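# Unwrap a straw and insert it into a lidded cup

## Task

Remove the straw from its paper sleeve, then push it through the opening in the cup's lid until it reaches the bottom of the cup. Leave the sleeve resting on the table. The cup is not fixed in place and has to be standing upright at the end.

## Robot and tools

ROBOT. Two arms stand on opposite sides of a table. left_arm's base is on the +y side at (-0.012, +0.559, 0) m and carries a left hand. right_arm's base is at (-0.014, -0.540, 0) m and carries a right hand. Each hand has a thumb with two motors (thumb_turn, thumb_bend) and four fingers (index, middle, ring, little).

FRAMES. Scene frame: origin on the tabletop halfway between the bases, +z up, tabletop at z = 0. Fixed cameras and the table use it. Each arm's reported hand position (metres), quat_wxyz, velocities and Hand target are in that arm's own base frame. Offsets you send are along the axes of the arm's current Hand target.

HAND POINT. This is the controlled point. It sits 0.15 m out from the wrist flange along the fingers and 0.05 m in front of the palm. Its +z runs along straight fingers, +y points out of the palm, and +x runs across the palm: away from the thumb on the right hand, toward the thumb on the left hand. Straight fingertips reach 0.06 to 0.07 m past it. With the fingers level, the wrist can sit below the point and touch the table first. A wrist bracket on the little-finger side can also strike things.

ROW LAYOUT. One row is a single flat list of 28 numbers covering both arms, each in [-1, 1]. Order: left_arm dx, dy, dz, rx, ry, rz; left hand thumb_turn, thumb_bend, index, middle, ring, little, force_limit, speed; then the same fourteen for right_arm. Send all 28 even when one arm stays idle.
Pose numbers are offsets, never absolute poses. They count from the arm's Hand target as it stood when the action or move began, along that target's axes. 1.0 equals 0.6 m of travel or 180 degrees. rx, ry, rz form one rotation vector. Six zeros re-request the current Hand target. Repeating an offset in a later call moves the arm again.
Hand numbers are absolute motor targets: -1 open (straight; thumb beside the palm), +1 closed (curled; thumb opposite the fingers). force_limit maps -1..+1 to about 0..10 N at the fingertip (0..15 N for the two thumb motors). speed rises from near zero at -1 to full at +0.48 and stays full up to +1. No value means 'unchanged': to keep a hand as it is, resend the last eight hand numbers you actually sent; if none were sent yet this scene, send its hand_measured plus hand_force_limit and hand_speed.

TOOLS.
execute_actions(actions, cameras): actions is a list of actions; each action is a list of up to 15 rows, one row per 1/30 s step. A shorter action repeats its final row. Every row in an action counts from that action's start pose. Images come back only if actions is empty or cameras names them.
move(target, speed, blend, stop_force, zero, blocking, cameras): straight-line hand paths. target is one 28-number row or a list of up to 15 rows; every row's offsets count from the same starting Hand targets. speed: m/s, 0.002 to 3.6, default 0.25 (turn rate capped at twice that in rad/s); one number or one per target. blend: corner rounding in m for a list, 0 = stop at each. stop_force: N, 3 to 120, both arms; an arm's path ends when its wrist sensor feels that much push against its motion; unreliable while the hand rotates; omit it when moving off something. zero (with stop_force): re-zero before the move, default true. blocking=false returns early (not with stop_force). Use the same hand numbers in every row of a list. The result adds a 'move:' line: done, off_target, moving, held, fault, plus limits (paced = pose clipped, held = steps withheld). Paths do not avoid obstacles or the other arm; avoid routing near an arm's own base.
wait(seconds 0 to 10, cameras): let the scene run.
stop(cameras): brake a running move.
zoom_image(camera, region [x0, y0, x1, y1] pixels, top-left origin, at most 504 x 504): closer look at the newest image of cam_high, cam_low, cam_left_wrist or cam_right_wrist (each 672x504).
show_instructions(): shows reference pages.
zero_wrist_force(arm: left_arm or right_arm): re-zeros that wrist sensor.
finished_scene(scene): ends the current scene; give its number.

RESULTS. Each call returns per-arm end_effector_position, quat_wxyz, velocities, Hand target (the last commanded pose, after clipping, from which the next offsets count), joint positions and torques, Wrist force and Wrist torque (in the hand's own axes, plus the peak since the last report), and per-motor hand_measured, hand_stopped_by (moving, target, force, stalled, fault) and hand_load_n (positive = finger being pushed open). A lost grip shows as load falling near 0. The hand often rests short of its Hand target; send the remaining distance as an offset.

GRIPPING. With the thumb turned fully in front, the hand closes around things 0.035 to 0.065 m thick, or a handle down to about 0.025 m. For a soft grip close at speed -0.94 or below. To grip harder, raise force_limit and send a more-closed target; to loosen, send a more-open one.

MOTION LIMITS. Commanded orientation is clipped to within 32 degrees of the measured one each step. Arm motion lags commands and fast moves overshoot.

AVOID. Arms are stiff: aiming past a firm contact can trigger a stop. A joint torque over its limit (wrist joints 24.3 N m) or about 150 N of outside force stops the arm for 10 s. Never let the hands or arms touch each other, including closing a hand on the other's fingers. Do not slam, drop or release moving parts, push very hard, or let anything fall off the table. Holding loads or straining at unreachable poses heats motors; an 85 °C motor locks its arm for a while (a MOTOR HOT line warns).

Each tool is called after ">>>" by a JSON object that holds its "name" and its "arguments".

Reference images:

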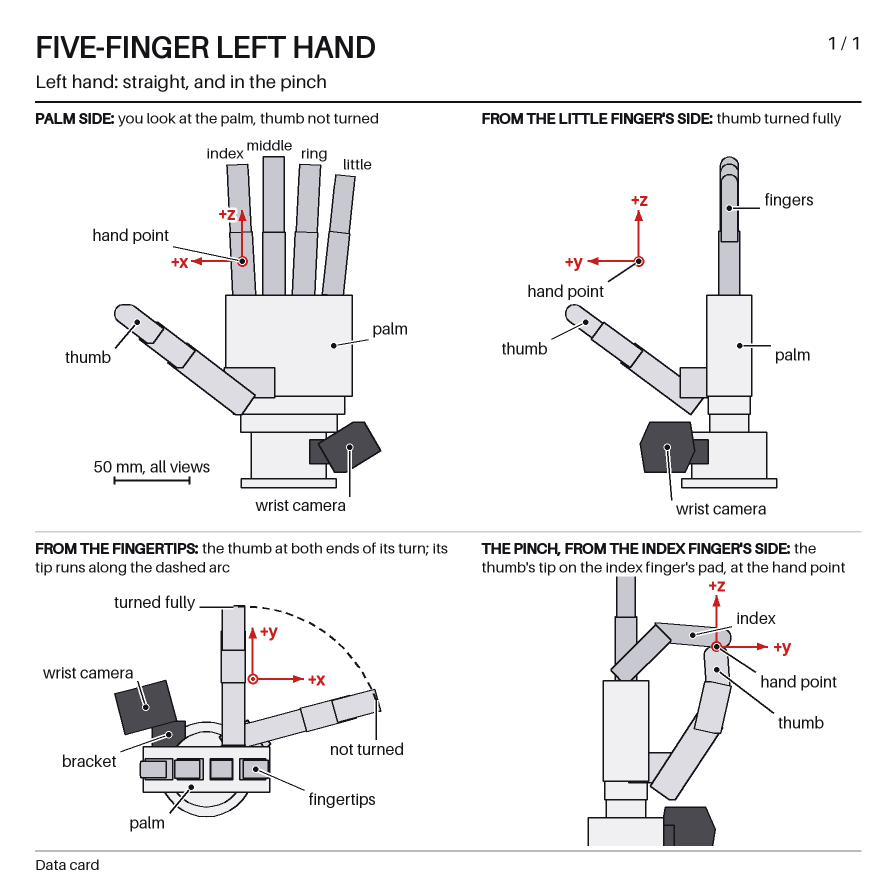

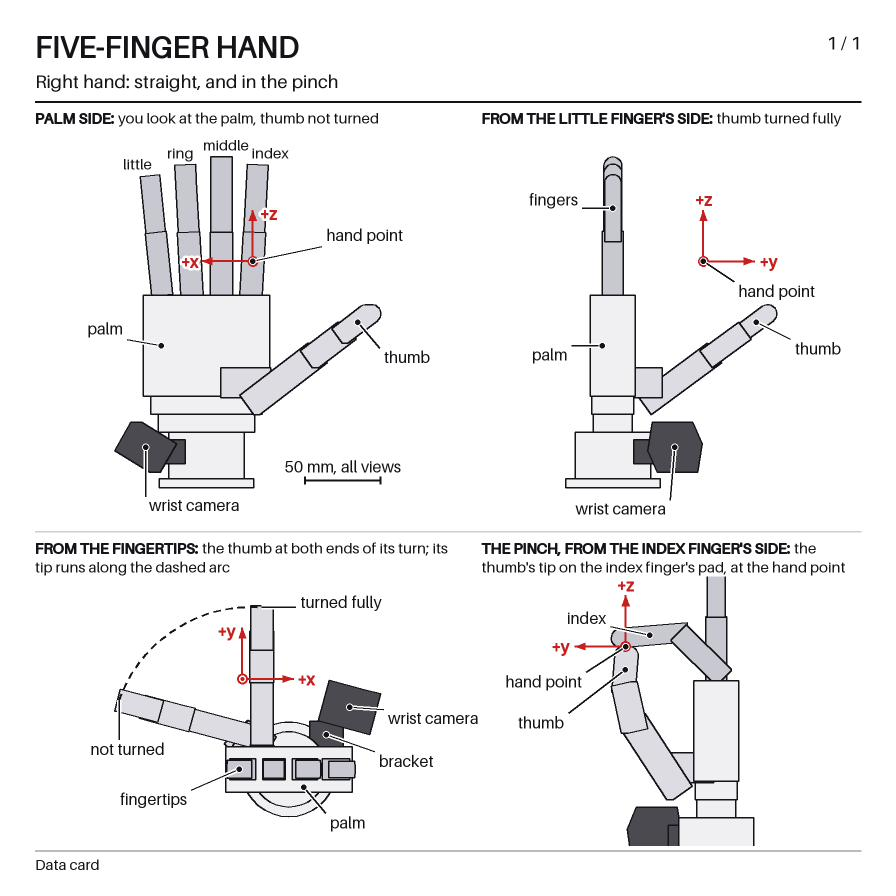

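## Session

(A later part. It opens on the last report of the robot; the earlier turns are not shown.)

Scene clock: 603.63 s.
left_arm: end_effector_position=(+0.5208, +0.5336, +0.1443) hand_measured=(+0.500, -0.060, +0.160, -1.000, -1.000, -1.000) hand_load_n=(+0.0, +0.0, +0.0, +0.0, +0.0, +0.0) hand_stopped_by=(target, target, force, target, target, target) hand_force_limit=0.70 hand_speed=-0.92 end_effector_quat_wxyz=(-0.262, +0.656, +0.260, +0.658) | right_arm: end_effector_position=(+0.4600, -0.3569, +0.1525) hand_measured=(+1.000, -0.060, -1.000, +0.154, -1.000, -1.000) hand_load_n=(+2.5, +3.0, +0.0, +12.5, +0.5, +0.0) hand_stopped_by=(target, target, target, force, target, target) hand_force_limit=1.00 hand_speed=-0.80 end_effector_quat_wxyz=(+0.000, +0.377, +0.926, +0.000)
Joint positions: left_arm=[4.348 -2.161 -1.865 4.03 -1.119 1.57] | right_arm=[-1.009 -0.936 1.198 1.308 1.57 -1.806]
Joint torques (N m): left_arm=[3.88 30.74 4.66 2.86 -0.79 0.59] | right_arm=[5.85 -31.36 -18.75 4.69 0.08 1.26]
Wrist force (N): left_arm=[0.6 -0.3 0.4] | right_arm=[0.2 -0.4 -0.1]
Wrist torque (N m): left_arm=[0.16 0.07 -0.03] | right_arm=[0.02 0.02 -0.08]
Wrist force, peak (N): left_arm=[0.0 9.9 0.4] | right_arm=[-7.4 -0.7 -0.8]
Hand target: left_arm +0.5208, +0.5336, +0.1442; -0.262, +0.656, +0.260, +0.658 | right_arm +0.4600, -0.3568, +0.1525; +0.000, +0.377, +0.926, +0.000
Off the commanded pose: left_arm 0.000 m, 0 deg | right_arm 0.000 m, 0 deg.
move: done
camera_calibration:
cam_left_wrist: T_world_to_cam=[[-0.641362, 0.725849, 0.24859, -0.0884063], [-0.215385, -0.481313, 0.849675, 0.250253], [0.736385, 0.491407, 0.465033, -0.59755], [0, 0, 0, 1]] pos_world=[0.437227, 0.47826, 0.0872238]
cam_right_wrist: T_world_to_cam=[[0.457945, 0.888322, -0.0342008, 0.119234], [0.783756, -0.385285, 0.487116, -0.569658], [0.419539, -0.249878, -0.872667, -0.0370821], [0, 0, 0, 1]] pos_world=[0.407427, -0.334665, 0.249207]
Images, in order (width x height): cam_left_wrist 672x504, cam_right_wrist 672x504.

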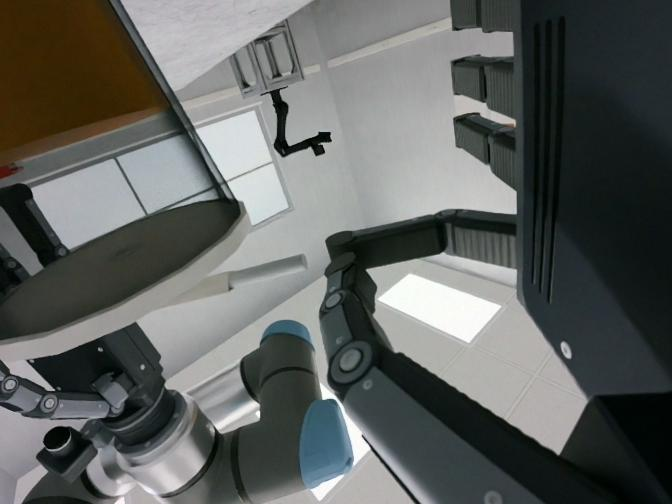

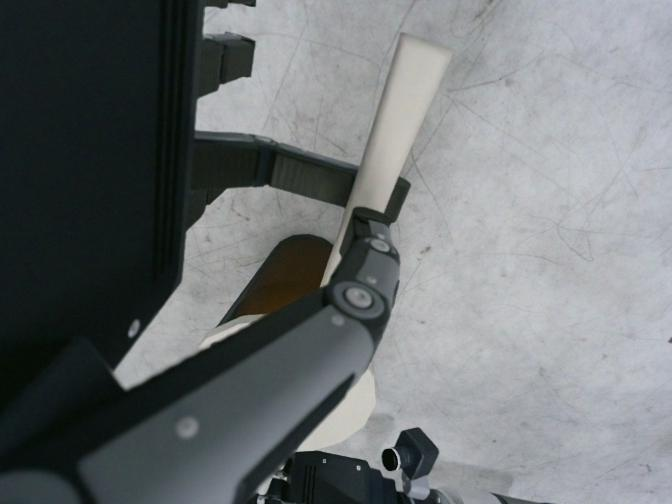

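>>> {"name": "zoom_image", "arguments": {"camera": "cam_left_wrist", "region": [180, 180, 440, 340]}}

>>> {"name": "zoom_image", "arguments": {"camera": "cam_right_wrist", "region": [180, 0, 500, 240]}}

Scaled by 1.938.

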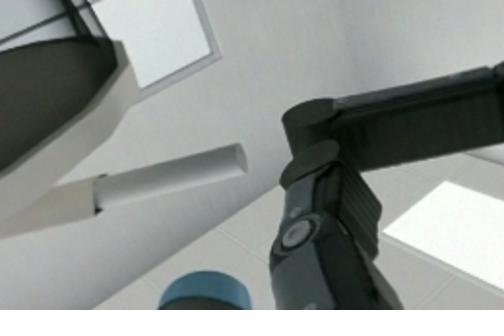

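Scaled by 1.575.

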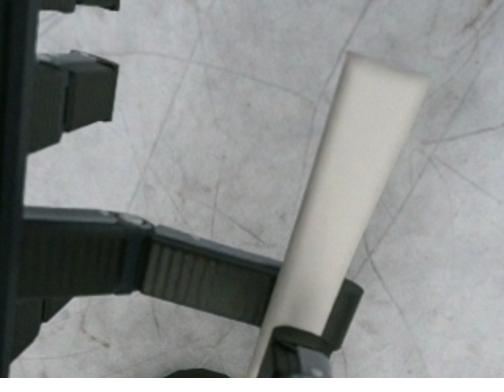

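>>> {"name": "move", "arguments": {"target": [[0,0,0,0,0,0,0.5,-0.06,0.0,-1,-1,-1,0.7,-0.5,0,0,0,0,0,0,1,-0.06,-1,0.7,-1,-1,1,-0.8],[0,0.0433,0.0017,0,0,0,0.5,-0.06,0.0,-1,-1,-1,0.7,-0.5,0,0,0,0,0,0,1,-0.06,-1,0.7,-1,-1,1,-0.8]], "speed": 0.08, "cameras": ["cam_left_wrist","cam_right_wrist"]}}

>>> {"name": "zoom_image", "arguments": {"camera": "cam_left_wrist", "region": [180, 180, 440, 340]}}

Scene clock: 669.00 s.
left_arm: end_effector_position=(+0.5394, +0.5153, +0.1442) hand_measured=(+0.500, -0.060, +0.000, -1.000, -1.000, -1.000) hand_load_n=(+0.0, +0.0, +0.0, +0.0, +0.0, -0.5) hand_stopped_by=(target, target, target, target, target, target) hand_force_limit=0.70 hand_speed=-0.50 end_effector_quat_wxyz=(-0.262, +0.656, +0.260, +0.658) end_effector_velocity=(-0.001, +0.001, +0.001) end_effector_angular_velocity=(+0.000, -0.001, -0.004) | right_arm: end_effector_position=(+0.4600, -0.3568, +0.1525) hand_measured=(+1.000, -0.060, -1.000, +0.154, -1.000, -1.000) hand_load_n=(+2.0, +3.0, +0.0, +13.0, +0.0, +0.0) hand_stopped_by=(target, target, target, force, target, target) hand_force_limit=1.00 hand_speed=-0.80 end_effector_quat_wxyz=(+0.000, +0.377, +0.926, +0.000)
Joint positions: left_arm=[4.298 -2.156 -1.875 4.035 -1.169 1.57] | right_arm=[-1.009 -0.935 1.199 1.308 1.57 -1.806]
Joint velocities: left_arm=[0.005 0 0.001 0 0.008 -0.001] | right_arm=[within noise]
Joint torques (N m): left_arm=[8.79 34.1 15.89 1.68 2.64 2.02] | right_arm=[7.07 -30.52 -13.33 4.35 -1 1.47]
Wrist force (N): left_arm=[0.5 -0.5 0.5] | right_arm=[0.0 -0.6 -0.3]
Wrist torque (N m): left_arm=[0.14 0.12 -0.05] | right_arm=[0.00 0.05 -0.10]
Wrist force, peak (N): left_arm=[0.8 -1.2 0.4] | right_arm=[0.4 -0.8 -0.2]
Hand target: left_arm +0.5394, +0.5154, +0.1442; -0.262, +0.656, +0.260, +0.658 | right_arm +0.4600, -0.3568, +0.1525; +0.000, +0.377, +0.926, +0.000
Off the commanded pose: left_arm 0.000 m, 0 deg | right_arm 0.000 m, 0 deg.
move: done
camera_calibration:
cam_left_wrist: T_world_to_cam=[[-0.641544, 0.725685, 0.2486, -0.0630358], [-0.215251, -0.481369, 0.849677, 0.245415], [0.736266, 0.491594, 0.465024, -0.602284], [0, 0, 0, 1]] pos_world=[0.455827, 0.459959, 0.0872239]
cam_right_wrist: T_world_to_cam=[[0.457916, 0.888342, -0.0340654, 0.119129], [0.783825, -0.385368, 0.486939, -0.56963], [0.419441, -0.249679, -0.872771, -0.0369254], [0, 0, 0, 1]] pos_world=[0.407427, -0.334564, 0.249206]
Images, in order (width x height): cam_left_wrist 672x504, cam_right_wrist 672x504.

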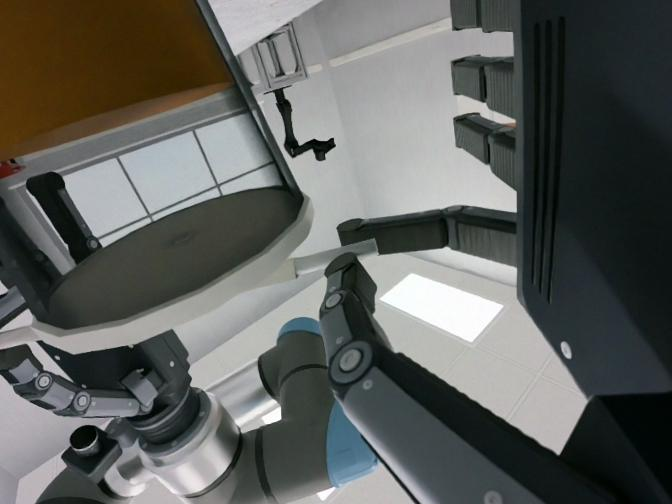

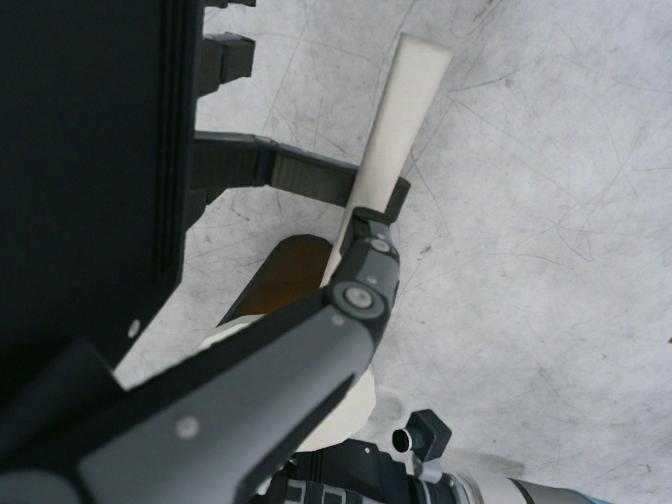

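Scaled by 1.938.

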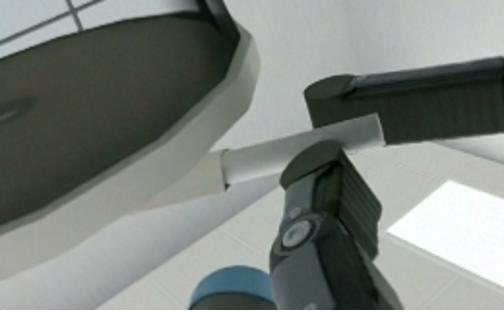

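>>> {"name": "move", "arguments": {"target": [[0,0,0,0,0,0,0.5,-0.06,0.7,-1,-1,-1,1,-0.8,0,0,0,0,0,0,1,-0.06,-1,0.7,-1,-1,1,-0.8],[0,0,0,0,0,0,0.5,-0.06,0.7,-1,-1,-1,1,-0.8,0.03,-0.0013,0,0,0,0,1,-0.06,-1,0.7,-1,-1,1,-0.8]], "speed": 0.04, "cameras": ["cam_left_wrist","cam_right_wrist"]}}

>>> {"name": "zoom_image", "arguments": {"camera": "cam_left_wrist", "region": [180, 180, 440, 340]}}

Scene clock: 680.77 s.
left_arm: end_effector_position=(+0.5393, +0.5154, +0.1442) hand_measured=(+0.500, -0.060, +0.168, -1.000, -1.000, -1.000) hand_load_n=(+0.0, +0.0, +0.0, +0.0, +0.0, +0.0) hand_stopped_by=(target, target, force, target, target, target) hand_force_limit=1.00 hand_speed=-0.80 end_effector_quat_wxyz=(-0.262, +0.656, +0.260, +0.658) | right_arm: end_effector_position=(+0.4466, -0.3449, +0.1525) hand_measured=(+1.000, -0.060, -1.000, +0.154, -1.000, -1.000) hand_load_n=(+2.0, +3.0, +0.0, +12.5, +0.0, +0.0) hand_stopped_by=(target, target, target, force, target, target) hand_force_limit=1.00 hand_speed=-0.80 end_effector_quat_wxyz=(+0.000, +0.377, +0.926, +0.000) end_effector_velocity=(+0.001, +0.000, -0.001) end_effector_angular_velocity=(+0.003, +0.002, -0.001)
Joint positions: left_arm=[4.299 -2.156 -1.875 4.034 -1.169 1.57] | right_arm=[-1.019 -0.98 1.272 1.279 1.57 -1.816]
Joint velocities: left_arm=[within noise] | right_arm=[0.001 0.005 -0.005 0.003 0 0.001]
Joint torques (N m): left_arm=[-2.04 28.98 22.59 0.57 -0.69 -0.98] | right_arm=[5.78 -29.65 -22.99 4.76 1.6 0.82]
Wrist force (N): left_arm=[0.3 -0.5 0.7] | right_arm=[0.2 -0.5 -0.3]
Wrist torque (N m): left_arm=[0.12 0.15 -0.08] | right_arm=[0.03 0.04 -0.10]
Wrist force, peak (N): left_arm=[0.5 12.1 -0.1] | right_arm=[-9.2 -0.9 0.3]
Hand target: left_arm +0.5394, +0.5154, +0.1442; -0.262, +0.656, +0.260, +0.658 | right_arm +0.4466, -0.3448, +0.1525; +0.000, +0.377, +0.926, +0.000
Off the commanded pose: left_arm 0.000 m, 0 deg | right_arm 0.000 m, 0 deg.
move: done
camera_calibration:
cam_left_wrist: T_world_to_cam=[[-0.641476, 0.725752, 0.24858, -0.0632327], [-0.215326, -0.481346, 0.849671, 0.245466], [0.736303, 0.491518, 0.465045, -0.602244], [0, 0, 0, 1]] pos_world=[0.455727, 0.460059, 0.0872238]
cam_right_wrist: T_world_to_cam=[[0.457937, 0.888324, -0.0342587, 0.114729], [0.783703, -0.385213, 0.487259, -0.554524], [0.419647, -0.249983, -0.872585, -0.0285587], [0, 0, 0, 1]] pos_world=[0.394028, -0.322666, 0.249208]
Images, in order (width x height): cam_left_wrist 672x504, cam_right_wrist 672x504.

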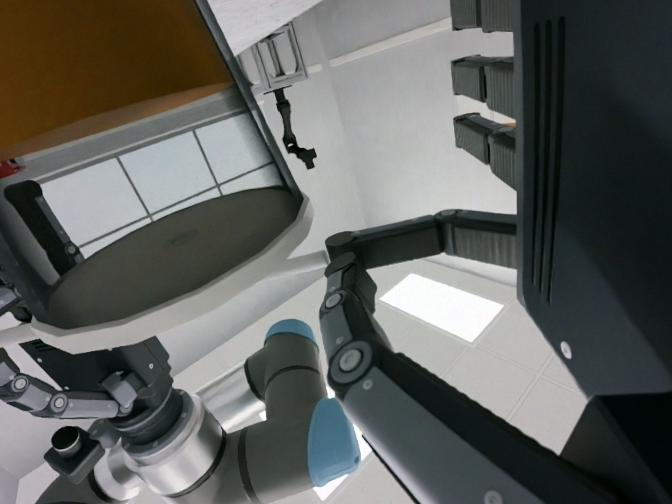

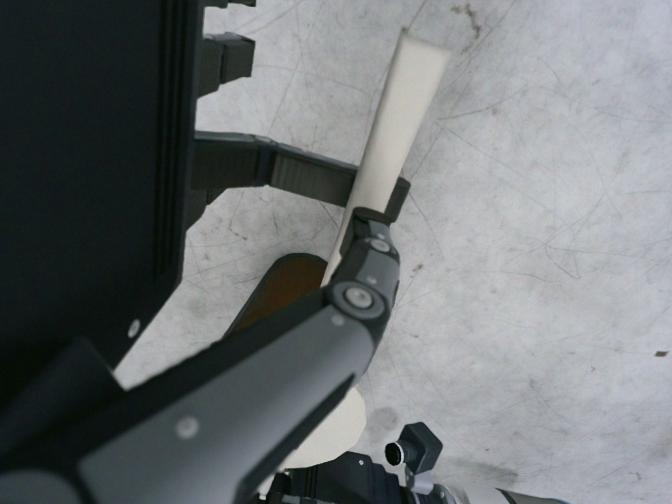

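Scaled by 1.938.

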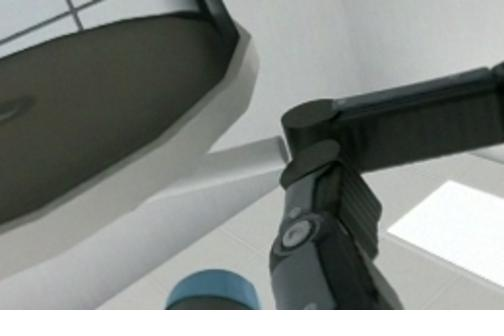

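>>> {"name": "move", "arguments": {"target": [[0,0,0,0,0,0,0.5,-0.06,0.0,-1,-1,-1,1,-0.2,0,0,0,0,0,0,1,-0.06,-1,0.7,-1,-1,1,-0.8],[0,0.0367,0.0017,0,0,0,0.5,-0.06,0.0,-1,-1,-1,1,-0.2,0,0,0,0,0,0,1,-0.06,-1,0.7,-1,-1,1,-0.8],[0,0.0367,0.0017,0,0,0,0.5,-0.06,0.7,-1,-1,-1,1,-0.75,0,0,0,0,0,0,1,-0.06,-1,0.7,-1,-1,1,-0.8],[0,-0.0267,-0.001,0,0,0,0.5,-0.06,0.7,-1,-1,-1,1,-0.75,-0.0633,0.0027,0,0,0,0,1,-0.06,-1,0.7,-1,-1,1,-0.8],[-0.025,-0.0267,-0.001,0,0,0,0.5,-0.06,0.7,-1,-1,-1,1,-0.75,-0.0633,0.0027,0.025,0,0,0,1,-0.06,-1,0.7,-1,-1,1,-0.8]], "speed": 0.08, "cameras": ["cam_left_wrist","cam_right_wrist"]}}

>>> {"name": "zoom_image", "arguments": {"camera": "cam_left_wrist", "region": [180, 180, 440, 340]}}

>>> {"name": "zoom_image", "arguments": {"camera": "cam_right_wrist", "region": [180, 0, 500, 240]}}

Scene clock: 734.97 s.
left_arm: end_effector_position=(+0.5279, +0.5267, +0.1291) hand_measured=(+0.500, -0.062, +0.168, -1.000, -1.000, -1.000) hand_load_n=(+1.5, +5.5, +13.0, +0.0, +0.0, +0.0) hand_stopped_by=(target, target, force, target, target, target) hand_force_limit=1.00 hand_speed=-0.75 end_effector_quat_wxyz=(-0.261, +0.656, +0.260, +0.658) | right_arm: end_effector_position=(+0.4749, -0.3701, +0.1374) hand_measured=(+1.000, -0.060, -1.000, +0.154, -1.000, -1.000) hand_load_n=(+0.5, +4.0, +0.0, +13.5, +0.0, +0.0) hand_stopped_by=(target, target, target, force, target, target) hand_force_limit=1.00 hand_speed=-0.80 end_effector_quat_wxyz=(+0.000, +0.377, +0.926, +0.001)
Joint positions: left_arm=[4.329 -2.188 -1.873 4.065 -1.138 1.57] | right_arm=[-0.999 -0.875 1.135 1.311 1.57 -1.796]
Joint torques (N m): left_arm=[-6.28 35.82 15.71 0.4 -2.47 0.06] | right_arm=[-7.28 -53.85 -21.96 4.13 0.75 -1.04]
Wrist force (N): left_arm=[3.9 -0.8 -0.2] | right_arm=[0.9 -1.4 -1.5]
Wrist torque (N m): left_arm=[0.02 0.11 -0.04] | right_arm=[-0.03 -0.08 -0.16]
Wrist force, peak (N): left_arm=[13.3 -0.7 -0.3] | right_arm=[-0.3 -1.1 -4.8]
Hand target: left_arm +0.5280, +0.5267, +0.1292; -0.262, +0.656, +0.260, +0.658 | right_arm +0.4749, -0.3702, +0.1375; +0.000, +0.377, +0.926, +0.000
Off the commanded pose: left_arm 0.000 m, 0 deg | right_arm 0.000 m, 0 deg.
move: done
camera_calibration:
cam_left_wrist: T_world_to_cam=[[-0.641402, 0.725871, 0.248425, -0.0749985], [-0.215278, -0.481078, 0.849835, 0.261072], [0.736382, 0.491606, 0.464828, -0.592394], [0, 0, 0, 1]] pos_world=[0.444327, 0.471259, 0.0721241]
cam_right_wrist: T_world_to_cam=[[0.457895, 0.888355, -0.034026, 0.1237], [0.783896, -0.385407, 0.486795, -0.579129], [0.419332, -0.249574, -0.872854, -0.0595981], [0, 0, 0, 1]] pos_world=[0.422327, -0.347964, 0.234105]
Images, in order (width x height): cam_left_wrist 672x504, cam_right_wrist 672x504.

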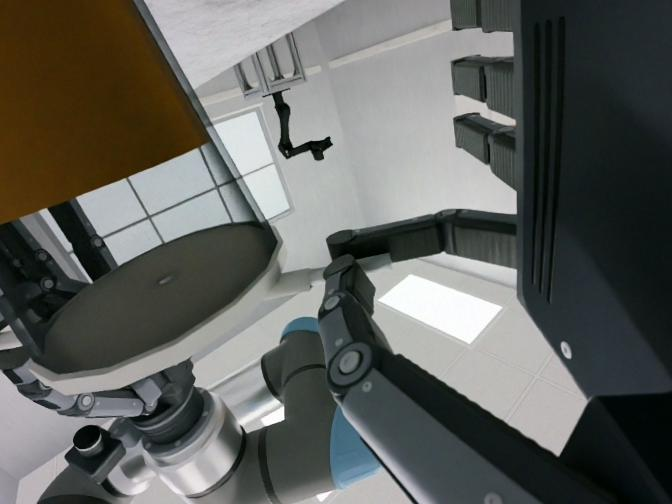

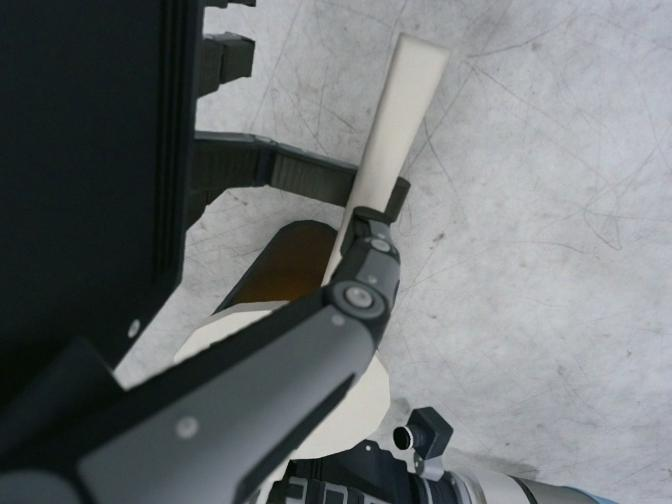

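Scaled by 1.938.

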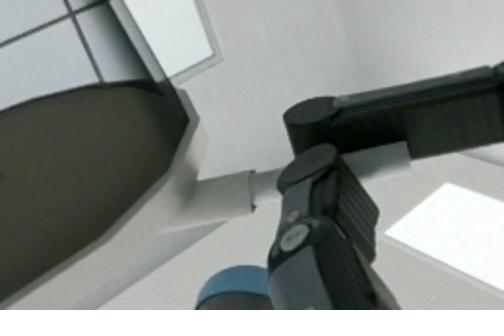

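Scaled by 1.575.

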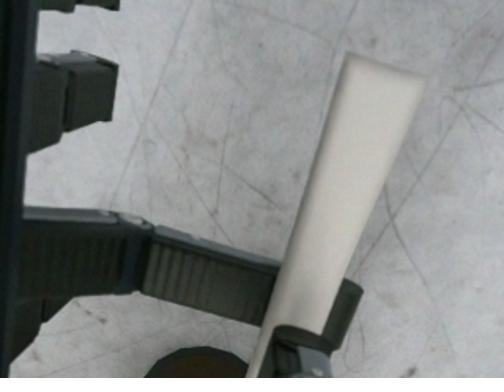

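>>> {"name": "move", "arguments": {"target": [[0.0017,0,0,0,0,0,0.5,-0.06,0.7,-1,-1,-1,1,-0.75,0,0,-0.0017,0,0,0,1,-0.06,-1,-0.3,-1,-1,1,-0.2],[0.0017,0,0,0,0,0,0.5,-0.06,0.7,-1,-1,-1,1,-0.75,0.0433,-0.0019,-0.0017,0,0,0,1,-0.06,-1,-0.3,-1,-1,1,-0.2],[0.0017,0,0,0,0,0,0.5,-0.06,0.7,-1,-1,-1,1,-0.75,0.0433,-0.0019,-0.0017,0,0,0,1,-0.06,-1,0.85,-1,-1,1,-0.6]], "speed": 0.08, "cameras": ["cam_left_wrist","cam_right_wrist"]}}

>>> {"name": "zoom_image", "arguments": {"camera": "cam_right_wrist", "region": [180, 0, 500, 240]}}

Scene clock: 752.43 s.
left_arm: end_effector_position=(+0.5280, +0.5267, +0.1303) hand_measured=(+0.500, -0.062, +0.168, -1.000, -1.000, -1.000) hand_load_n=(-1.0, +5.0, +12.5, +0.0, +0.0, +0.0) hand_stopped_by=(target, target, force, target, target, target) hand_force_limit=1.00 hand_speed=-0.75 end_effector_quat_wxyz=(-0.262, +0.656, +0.260, +0.658) | right_arm: end_effector_position=(+0.4555, -0.3528, +0.1385) hand_measured=(+1.000, -0.060, -1.000, +0.244, -1.000, -1.000) hand_load_n=(+0.5, +4.0, +0.0, +14.5, +0.0, +0.5) hand_stopped_by=(target, target, target, force, target, target) hand_force_limit=1.00 hand_speed=-0.60 end_effector_quat_wxyz=(+0.000, +0.377, +0.926, +0.000)
Joint positions: left_arm=[4.329 -2.186 -1.873 4.062 -1.138 1.57] | right_arm=[-1.012 -0.941 1.244 1.268 1.57 -1.809]
Joint torques (N m): left_arm=[-0.52 33.36 22.3 1.55 2.29 1.76] | right_arm=[6.77 -30.54 -11.02 3.96 -1.23 1.51]
Wrist force (N): left_arm=[0.2 -0.5 0.7] | right_arm=[0.4 -0.4 -0.5]
Wrist torque (N m): left_arm=[0.15 0.12 -0.07] | right_arm=[0.03 0.02 -0.11]
Wrist force, peak (N): left_arm=[4.2 -0.1 -0.8] | right_arm=[0.9 -1.2 -1.8]
Hand target: left_arm +0.5280, +0.5267, +0.1303; -0.262, +0.656, +0.260, +0.658 | right_arm +0.4555, -0.3528, +0.1385; +0.000, +0.377, +0.926, +0.000
Off the commanded pose: left_arm 0.000 m, 0 deg | right_arm 0.000 m, 0 deg.
move: done
camera_calibration:
cam_left_wrist: T_world_to_cam=[[-0.641376, 0.725819, 0.248643, -0.075275], [-0.215345, -0.481359, 0.849659, 0.260313], [0.736385, 0.491407, 0.465034, -0.592827], [0, 0, 0, 1]] pos_world=[0.444327, 0.471259, 0.0732239]
cam_right_wrist: T_world_to_cam=[[0.457916, 0.888342, -0.0340654, 0.11716], [0.783825, -0.385368, 0.486939, -0.557744], [0.419441, -0.249679, -0.872771, -0.046258], [0, 0, 0, 1]] pos_world=[0.402927, -0.330564, 0.235206]
Images, in order (width x height): cam_left_wrist 672x504, cam_right_wrist 672x504.

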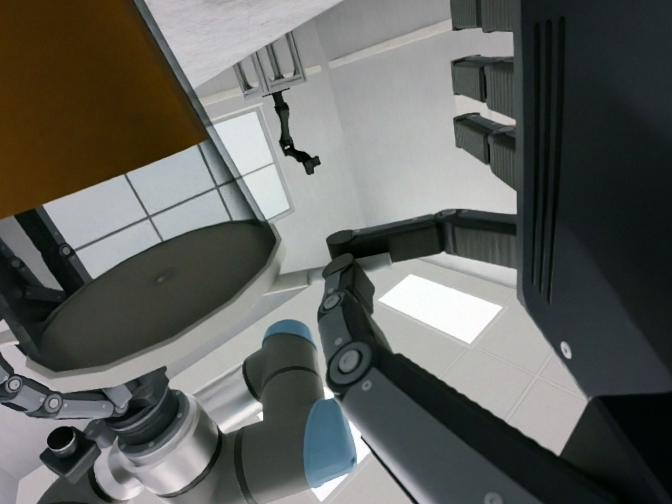

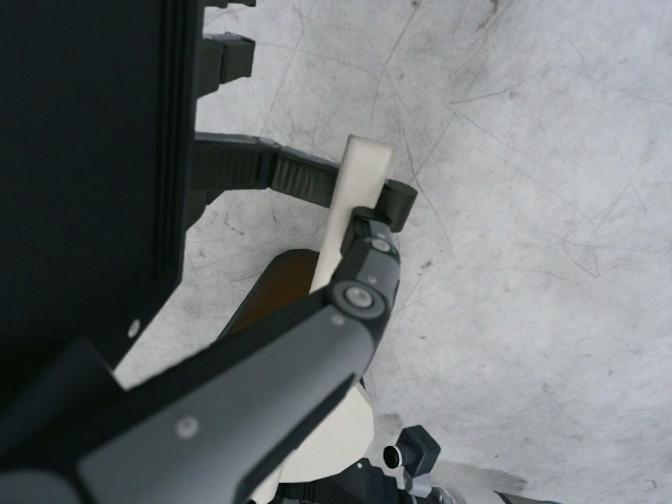

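Scaled by 1.575.

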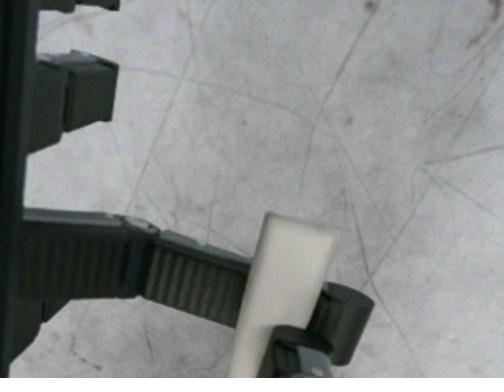

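>>> {"name": "move", "arguments": {"target": [[0.0133,0,0,0,0,0,0.5,-0.06,0.7,-1,-1,-1,1,-0.75,0,0,-0.0133,0,0,0,1,-0.06,-1,0.85,-1,-1,1,-0.6],[0.0133,0,0,0,0,0,0.5,-0.06,0.7,-1,-1,-1,1,-0.75,0.03,-0.0013,-0.0133,0,0,0,1,-0.06,-1,0.85,-1,-1,1,-0.6]], "speed": 0.04, "cameras": ["cam_left_wrist","cam_right_wrist"]}}

>>> {"name": "zoom_image", "arguments": {"camera": "cam_left_wrist", "region": [180, 180, 440, 340]}}

>>> {"name": "zoom_image", "arguments": {"camera": "cam_right_wrist", "region": [180, 0, 500, 240]}}

Scene clock: 761.07 s.
left_arm: end_effector_position=(+0.5280, +0.5267, +0.1383) hand_measured=(+0.500, -0.062, +0.168, -1.000, -1.000, -1.000) hand_load_n=(-0.5, +5.5, +12.5, +0.0, +0.0, +0.0) hand_stopped_by=(target, target, force, target, target, target) hand_force_limit=1.00 hand_speed=-0.75 end_effector_quat_wxyz=(-0.262, +0.656, +0.260, +0.658) | right_arm: end_effector_position=(+0.4421, -0.3409, +0.1465) hand_measured=(+1.000, -0.060, -1.000, +0.244, -1.000, -1.000) hand_load_n=(+0.0, +3.5, +0.0, +13.5, +0.0, +0.0) hand_stopped_by=(target, target, target, force, target, target) hand_force_limit=1.00 hand_speed=-0.60 end_effector_quat_wxyz=(+0.000, +0.377, +0.926, +0.000) end_effector_velocity=(+0.001, +0.000, +0.000) end_effector_angular_velocity=(+0.002, +0.001, -0.001)
Joint positions: left_arm=[4.329 -2.17 -1.871 4.045 -1.138 1.57] | right_arm=[-1.022 -0.99 1.305 1.257 1.57 -1.819]
Joint velocities: left_arm=[within noise] | right_arm=[0.001 0.004 -0.005 0.004 0 0.002]
Joint torques (N m): left_arm=[3.25 29.49 13.25 2.55 0.76 1.28] | right_arm=[5.96 -27.99 -23.19 4.47 1.06 0.81]
Wrist force (N): left_arm=[0.2 -1.3 0.5] | right_arm=[0.7 -0.5 -0.4]
Wrist torque (N m): left_arm=[0.11 0.13 -0.07] | right_arm=[0.02 0.08 -0.12]
Wrist force, peak (N): left_arm=[0.1 2.1 0.5] | right_arm=[-1.9 -0.1 -0.1]
Hand target: left_arm +0.5280, +0.5267, +0.1382; -0.262, +0.656, +0.260, +0.658 | right_arm +0.4421, -0.3408, +0.1465; +0.000, +0.377, +0.926, +0.000
Off the commanded pose: left_arm 0.000 m, 0 deg | right_arm 0.000 m, 0 deg.
move: done
camera_calibration:
cam_left_wrist: T_world_to_cam=[[-0.641362, 0.725849, 0.24859, -0.0772802], [-0.215385, -0.481313, 0.849675, 0.253511], [0.736385, 0.491407, 0.465033, -0.596548], [0, 0, 0, 1]] pos_world=[0.444327, 0.47126, 0.0812238]
cam_right_wrist: T_world_to_cam=[[0.457901, 0.888342, -0.0342817, 0.113102], [0.783724, -0.385171, 0.487257, -0.54645], [0.419647, -0.249983, -0.872585, -0.0308638], [0, 0, 0, 1]] pos_world=[0.389428, -0.318666, 0.243208]
Images, in order (width x height): cam_left_wrist 672x504, cam_right_wrist 672x504.

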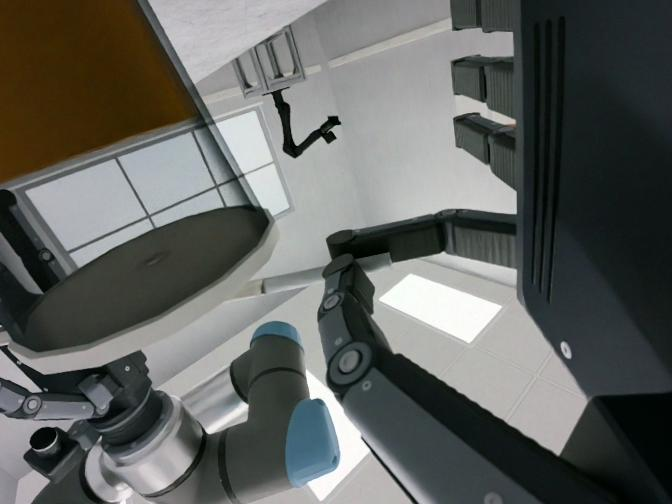

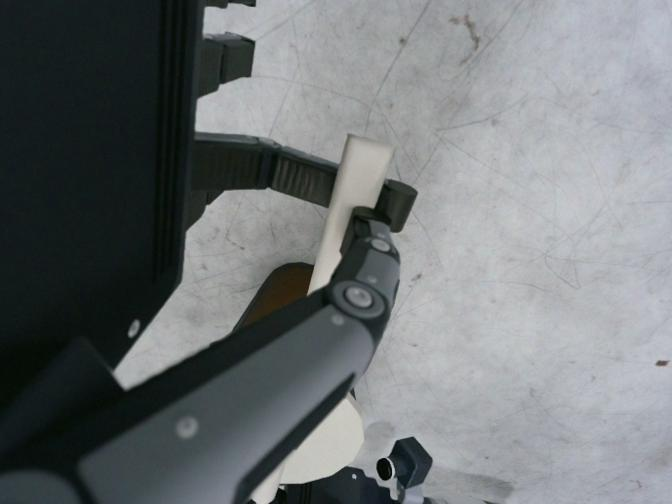

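Scaled by 1.938.

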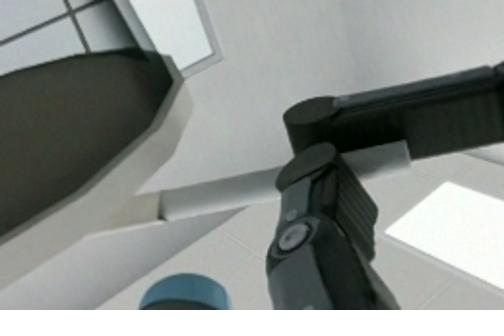

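Scaled by 1.575.

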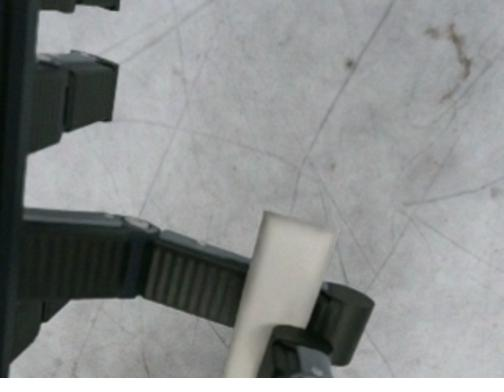

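>>> {"name": "move", "arguments": {"target": [0,0,0,0,0,0,0.5,-0.06,0.7,-1,-1,-1,1,-0.75,0.3327,-0.0127,0,0,0,0,1,-0.06,-1,0.85,-1,-1,1,-0.6], "speed": 0.09, "cameras": ["cam_left_wrist","cam_right_wrist","cam_low","cam_high"]}}

Scene clock: 776.80 s.
left_arm: end_effector_position=(+0.5280, +0.5267, +0.1382) hand_measured=(+0.500, -0.062, +0.168, -1.000, -1.000, -1.000) hand_load_n=(-1.0, +5.5, +12.5, +0.0, +0.0, +0.0) hand_stopped_by=(target, target, force, target, target, target) hand_force_limit=1.00 hand_speed=-0.75 end_effector_quat_wxyz=(-0.262, +0.656, +0.260, +0.658) | right_arm: end_effector_position=(+0.2940, -0.2068, +0.1466) hand_measured=(+1.000, -0.060, -1.000, +0.244, -1.000, -1.000) hand_load_n=(+0.5, +3.0, +0.0, +13.5, +0.0, +0.0) hand_stopped_by=(target, target, target, force, target, target) hand_force_limit=1.00 hand_speed=-0.60 end_effector_quat_wxyz=(+0.000, +0.377, +0.926, +0.000)
Joint positions: left_arm=[4.329 -2.17 -1.871 4.045 -1.138 1.57] | right_arm=[-1.207 -1.451 1.95 1.072 1.57 -2.003]
Joint torques (N m): left_arm=[2.89 29.73 4.8 1.71 -2.63 1.57] | right_arm=[4.12 -14.02 -15.62 4.68 -1.47 2.37]
Wrist force (N): left_arm=[0.1 -0.3 0.3] | right_arm=[0.4 -0.7 -0.2]
Wrist torque (N m): left_arm=[0.15 0.13 -0.04] | right_arm=[0.00 -0.01 -0.16]
Wrist force, peak (N): left_arm=[0.2 -1.3 0.8] | right_arm=[1.2 -0.6 0.0]
Hand target: left_arm +0.5280, +0.5267, +0.1382; -0.262, +0.656, +0.260, +0.658 | right_arm +0.2940, -0.2067, +0.1465; +0.000, +0.377, +0.926, +0.000
Off the commanded pose: left_arm 0.000 m, 0 deg | right_arm 0.000 m, 0 deg.
move: done
camera_calibration:
cam_left_wrist: T_world_to_cam=[[-0.64143, 0.725782, 0.24861, -0.0772199], [-0.215309, -0.481336, 0.849681, 0.253487], [0.736348, 0.491483, 0.465011, -0.596565], [0, 0, 0, 1]] pos_world=[0.444327, 0.471259, 0.0812239]
cam_right_wrist: T_world_to_cam=[[0.457945, 0.888322, -0.0342008, 0.061714], [0.783756, -0.385285, 0.487116, -0.378849], [0.419539, -0.249878, -0.872667, 0.0649192], [0, 0, 0, 1]] pos_world=[0.241427, -0.184565, 0.243307]

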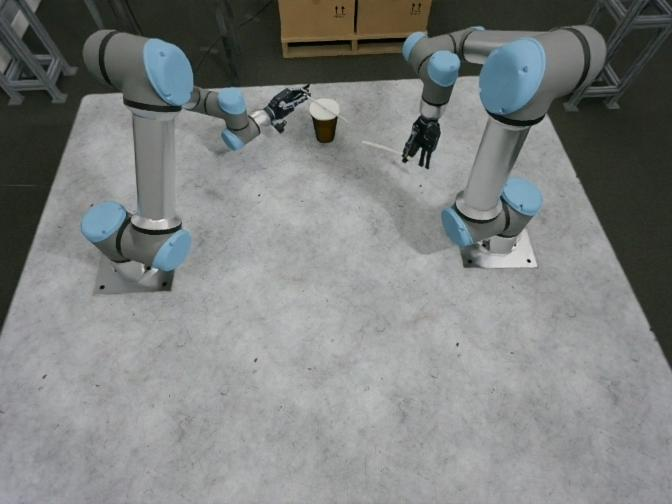

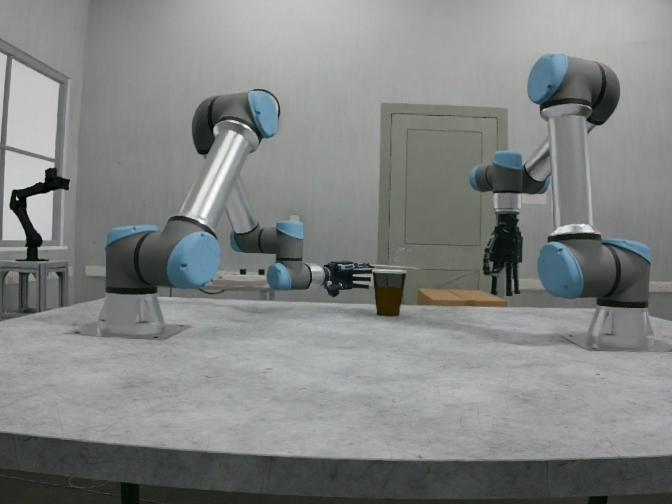

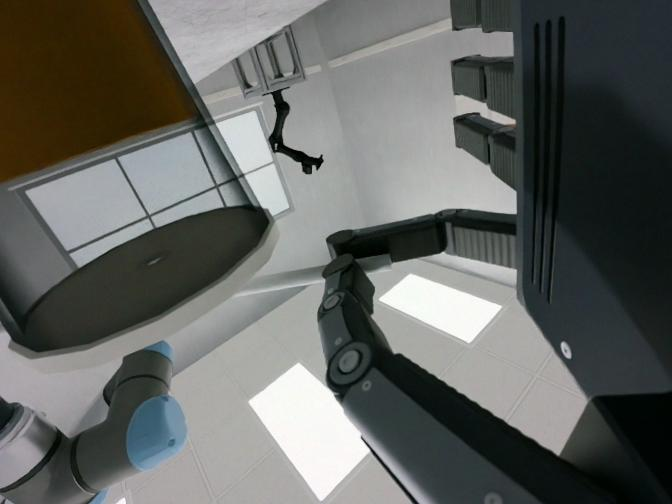

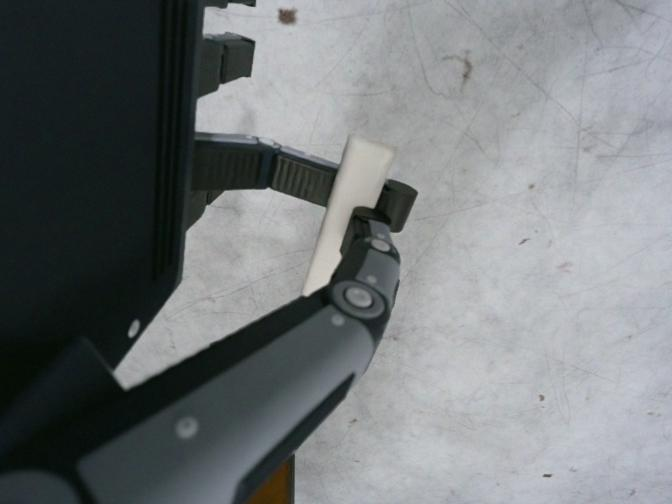

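>>> {"name": "move", "arguments": {"target": [[0.4,0,0,0,0,0,0.5,-0.06,0.7,-1,-1,-1,1,-0.75,0,0,0.1277,0.25,0,0,1,-0.06,-1,0.85,-1,-1,1,-0.6],[0.4,0,0,0,0,0.5,0.5,-0.06,0.7,-1,-1,-1,1,-0.75,0,0,0.1277,0.25,0,0,1,-0.06,-1,0.85,-1,-1,1,-0.6]], "speed": 0.2, "blend": 0, "cameras": ["cam_right_wrist","cam_low"]}}

Scene clock: 863.17 s.
left_arm: end_effector_position=(+0.5276, +0.5259, +0.3784) hand_measured=(+0.500, -0.062, +0.168, -1.000, -1.000, -1.000) hand_load_n=(-0.5, +5.5, +12.5, +0.0, +0.0, +0.0) hand_stopped_by=(target, target, force, target, target, target) hand_force_limit=1.00 hand_speed=-0.75 end_effector_quat_wxyz=(+0.650, -0.648, +0.280, -0.281) | right_arm: end_effector_position=(+0.2940, -0.2067, +0.0699) hand_measured=(+1.000, -0.060, -1.000, +0.244, -1.000, -1.000) hand_load_n=(+0.5, +3.0, +0.0, +13.5, +0.0, +0.0) hand_stopped_by=(target, target, target, force, target, target) hand_force_limit=1.00 hand_speed=-0.60 end_effector_quat_wxyz=(-0.144, +0.349, +0.856, -0.354)
Joint positions: left_arm=[4.273 -1.78 -1.466 3.25 -1.194 3.141] | right_arm=[-0.601 -1.15 1.937 0.954 2.341 -1.329]
Joint torques (N m): left_arm=[9.18 24.55 19.26 2.2 2.73 0.64] | right_arm=[-3.69 -39.23 -4.94 -0.11 0.17 -0.9]
Wrist force (N): left_arm=[0.0 -1.8 0.9] | right_arm=[0.0 -0.9 0.4]
Wrist torque (N m): left_arm=[-0.14 0.31 0.28] | right_arm=[0.07 -0.03 -0.29]
Wrist force, peak (N): left_arm=[0.3 -2.2 1.0] | right_arm=[-0.1 -1.4 0.2]
Hand target: left_arm +0.5275, +0.5259, +0.3782; +0.650, -0.648, +0.280, -0.281 | right_arm +0.2940, -0.2067, +0.0699; -0.144, +0.349, +0.856, -0.354
Off the commanded pose: left_arm 0.000 m, 0 deg | right_arm 0.000 m, 0 deg.
move: done
camera_calibration:
cam_right_wrist: T_world_to_cam=[[0.245276, 0.671046, -0.699669, 0.123182], [0.968816, -0.195836, 0.151803, -0.333279], [-0.0351534, -0.715084, -0.698154, 0.023351], [0, 0, 0, 1]] pos_world=[0.293494, -0.131231, 0.153082]
Images, in order (width x height): cam_low 672x504, cam_right_wrist 672x504.

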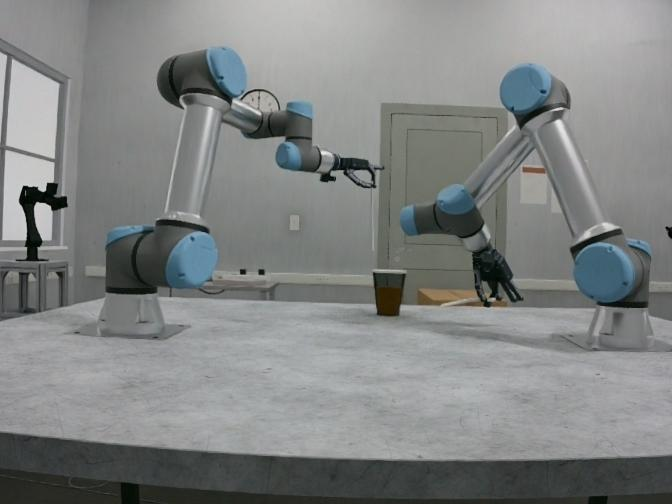

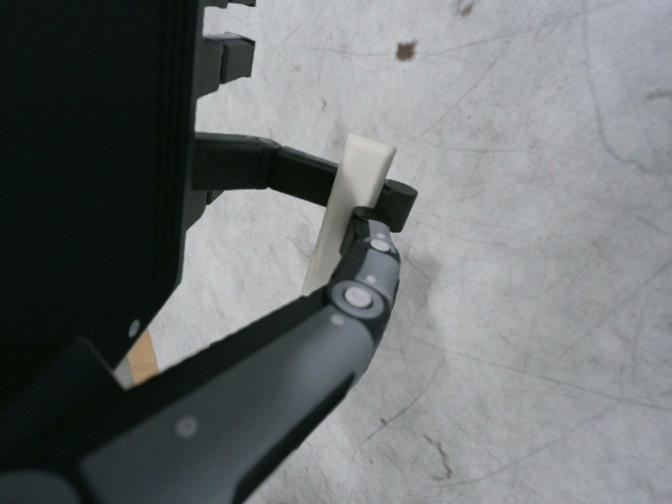

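>>> {"name": "move", "arguments": {"target": [0,0,0,0,0,0,0.5,-0.06,0.7,-1,-1,-1,1,-0.75,0,0.0435,0.0435,0,0,0,1,-0.06,-1,0.85,-1,-1,1,-0.6], "speed": 0.06, "stop_force": 8, "cameras": []}}

>>> {"name": "move", "arguments": {"target": [[0,0,0,0,0,0,0.5,-0.06,0.7,-1,-1,-1,1,-0.75,0,0,0,0,0,0,1,-0.06,-1,-1,-1,-1,1,-0.6],[0,0,0,0,0,0,0.5,-0.06,0.7,-1,-1,-1,1,-0.75,0,-0.1768,-0.1768,0,0,0,1,-0.06,-1,-1,-1,-1,1,-0.6]], "speed": 0.12, "cameras": ["cam_right_wrist","cam_high"]}}

Scene clock: 955.07 s.
left_arm: end_effector_position=(+0.5275, +0.5259, +0.3782) hand_measured=(+0.500, -0.062, +0.168, -1.000, -1.000, -1.000) hand_load_n=(-0.5, +5.5, +12.5, +0.0, +0.0, +0.0) hand_stopped_by=(target, target, force, target, target, target) hand_force_limit=1.00 hand_speed=-0.75 end_effector_quat_wxyz=(+0.650, -0.648, +0.280, -0.281) | right_arm: end_effector_position=(+0.2940, -0.2066, +0.0330) hand_measured=(+1.000, -0.060, -1.000, +0.244, -1.000, -1.000) hand_load_n=(+0.5, +3.5, +0.0, +13.5, +0.0, +0.0) hand_stopped_by=(target, target, target, force, target, target) hand_force_limit=1.00 hand_speed=-0.60 end_effector_quat_wxyz=(-0.144, +0.349, +0.856, -0.354)
Joint positions: left_arm=[4.273 -1.78 -1.466 3.25 -1.194 3.141] | right_arm=[-0.601 -1.081 1.959 0.863 2.341 -1.329]
Joint torques (N m): left_arm=[8.4 22.06 10.64 2.61 2.46 1.44] | right_arm=[3.46 -41.89 -16.7 4.33 0.84 -0.6]
Wrist force (N): left_arm=[0.3 -1.8 1.0] | right_arm=[0.0 -0.8 0.1]
Wrist torque (N m): left_arm=[-0.14 0.25 0.29] | right_arm=[0.11 0.01 -0.28]
Wrist force, peak (N): left_arm=[0.0 -2.0 1.3] | right_arm=[-0.1 -1.6 -0.3]
Hand target: left_arm +0.5275, +0.5259, +0.3782; +0.650, -0.648, +0.280, -0.281 | right_arm +0.2940, -0.2067, +0.0330; -0.144, +0.349, +0.856, -0.354
Off the commanded pose: left_arm 0.000 m, 0 deg | right_arm 0.000 m, 0 deg.
move: done
No camera images: "cameras" was empty.

Scene clock: 958.17 s.
left_arm: end_effector_position=(+0.5275, +0.5259, +0.3782) hand_measured=(+0.500, -0.062, +0.168, -1.000, -1.000, -1.000) hand_load_n=(-0.5, +5.5, +12.0, +0.0, +0.0, +0.0) hand_stopped_by=(target, target, force, target, target, target) hand_force_limit=1.00 hand_speed=-0.75 end_effector_quat_wxyz=(+0.650, -0.648, +0.280, -0.281) | right_arm: end_effector_position=(+0.2940, -0.2068, +0.1830) hand_measured=(+1.000, -0.060, -1.000, -1.000, -1.000, -1.000) hand_load_n=(+0.0, +0.0, +0.0, +0.0, +0.0, +0.0) hand_stopped_by=(target, target, target, target, target, target) hand_force_limit=1.00 hand_speed=-0.60 end_effector_quat_wxyz=(-0.144, +0.349, +0.856, -0.354)
Joint positions: left_arm=[4.273 -1.78 -1.466 3.25 -1.194 3.141] | right_arm=[-0.601 -1.318 1.819 1.24 2.341 -1.33]
Joint torques (N m): left_arm=[9.82 23.75 10.34 2.81 2.55 1.14] | right_arm=[5.46 -16.29 -11.35 1.95 1.11 2.13]
Wrist force (N): left_arm=[0.3 -1.9 1.0] | right_arm=[0.4 -1.1 0.2]
Wrist torque (N m): left_arm=[-0.16 0.26 0.30] | right_arm=[0.03 -0.05 -0.28]
Wrist force, peak (N): left_arm=[0.3 -2.2 1.2] | right_arm=[0.2 -2.1 -0.7]
Hand target: left_arm +0.5275, +0.5259, +0.3782; +0.650, -0.648, +0.280, -0.281 | right_arm +0.2940, -0.2068, +0.1830; -0.144, +0.349, +0.856, -0.354
Off the commanded pose: left_arm 0.000 m, 0 deg | right_arm 0.000 m, 0 deg.
move: done
camera_calibration:
cam_right_wrist: T_world_to_cam=[[0.245406, 0.670969, -0.699698, 0.202341], [0.968783, -0.195916, 0.15191, -0.350497], [-0.0351549, -0.715135, -0.698102, 0.102221], [0, 0, 0, 1]] pos_world=[0.293493, -0.131331, 0.266183]
Images, in order (width x height): cam_high 672x504, cam_right_wrist 672x504.

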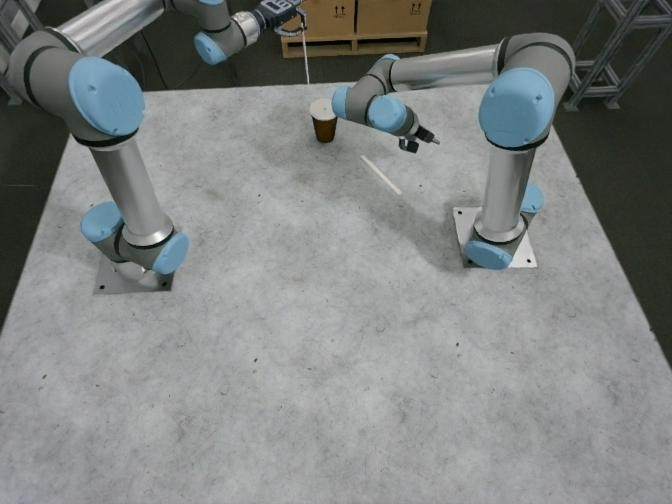

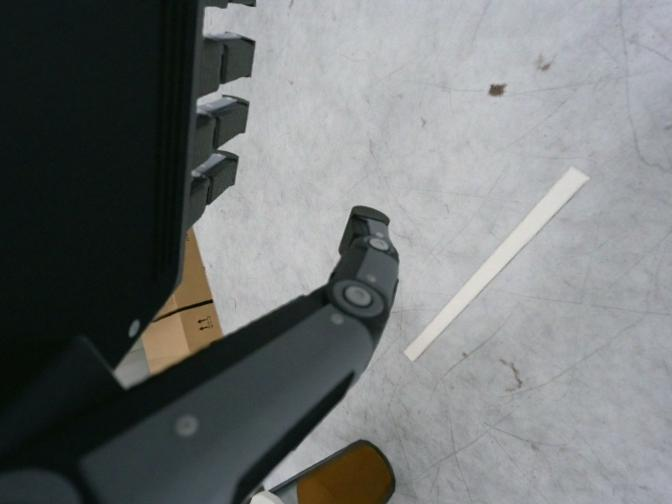

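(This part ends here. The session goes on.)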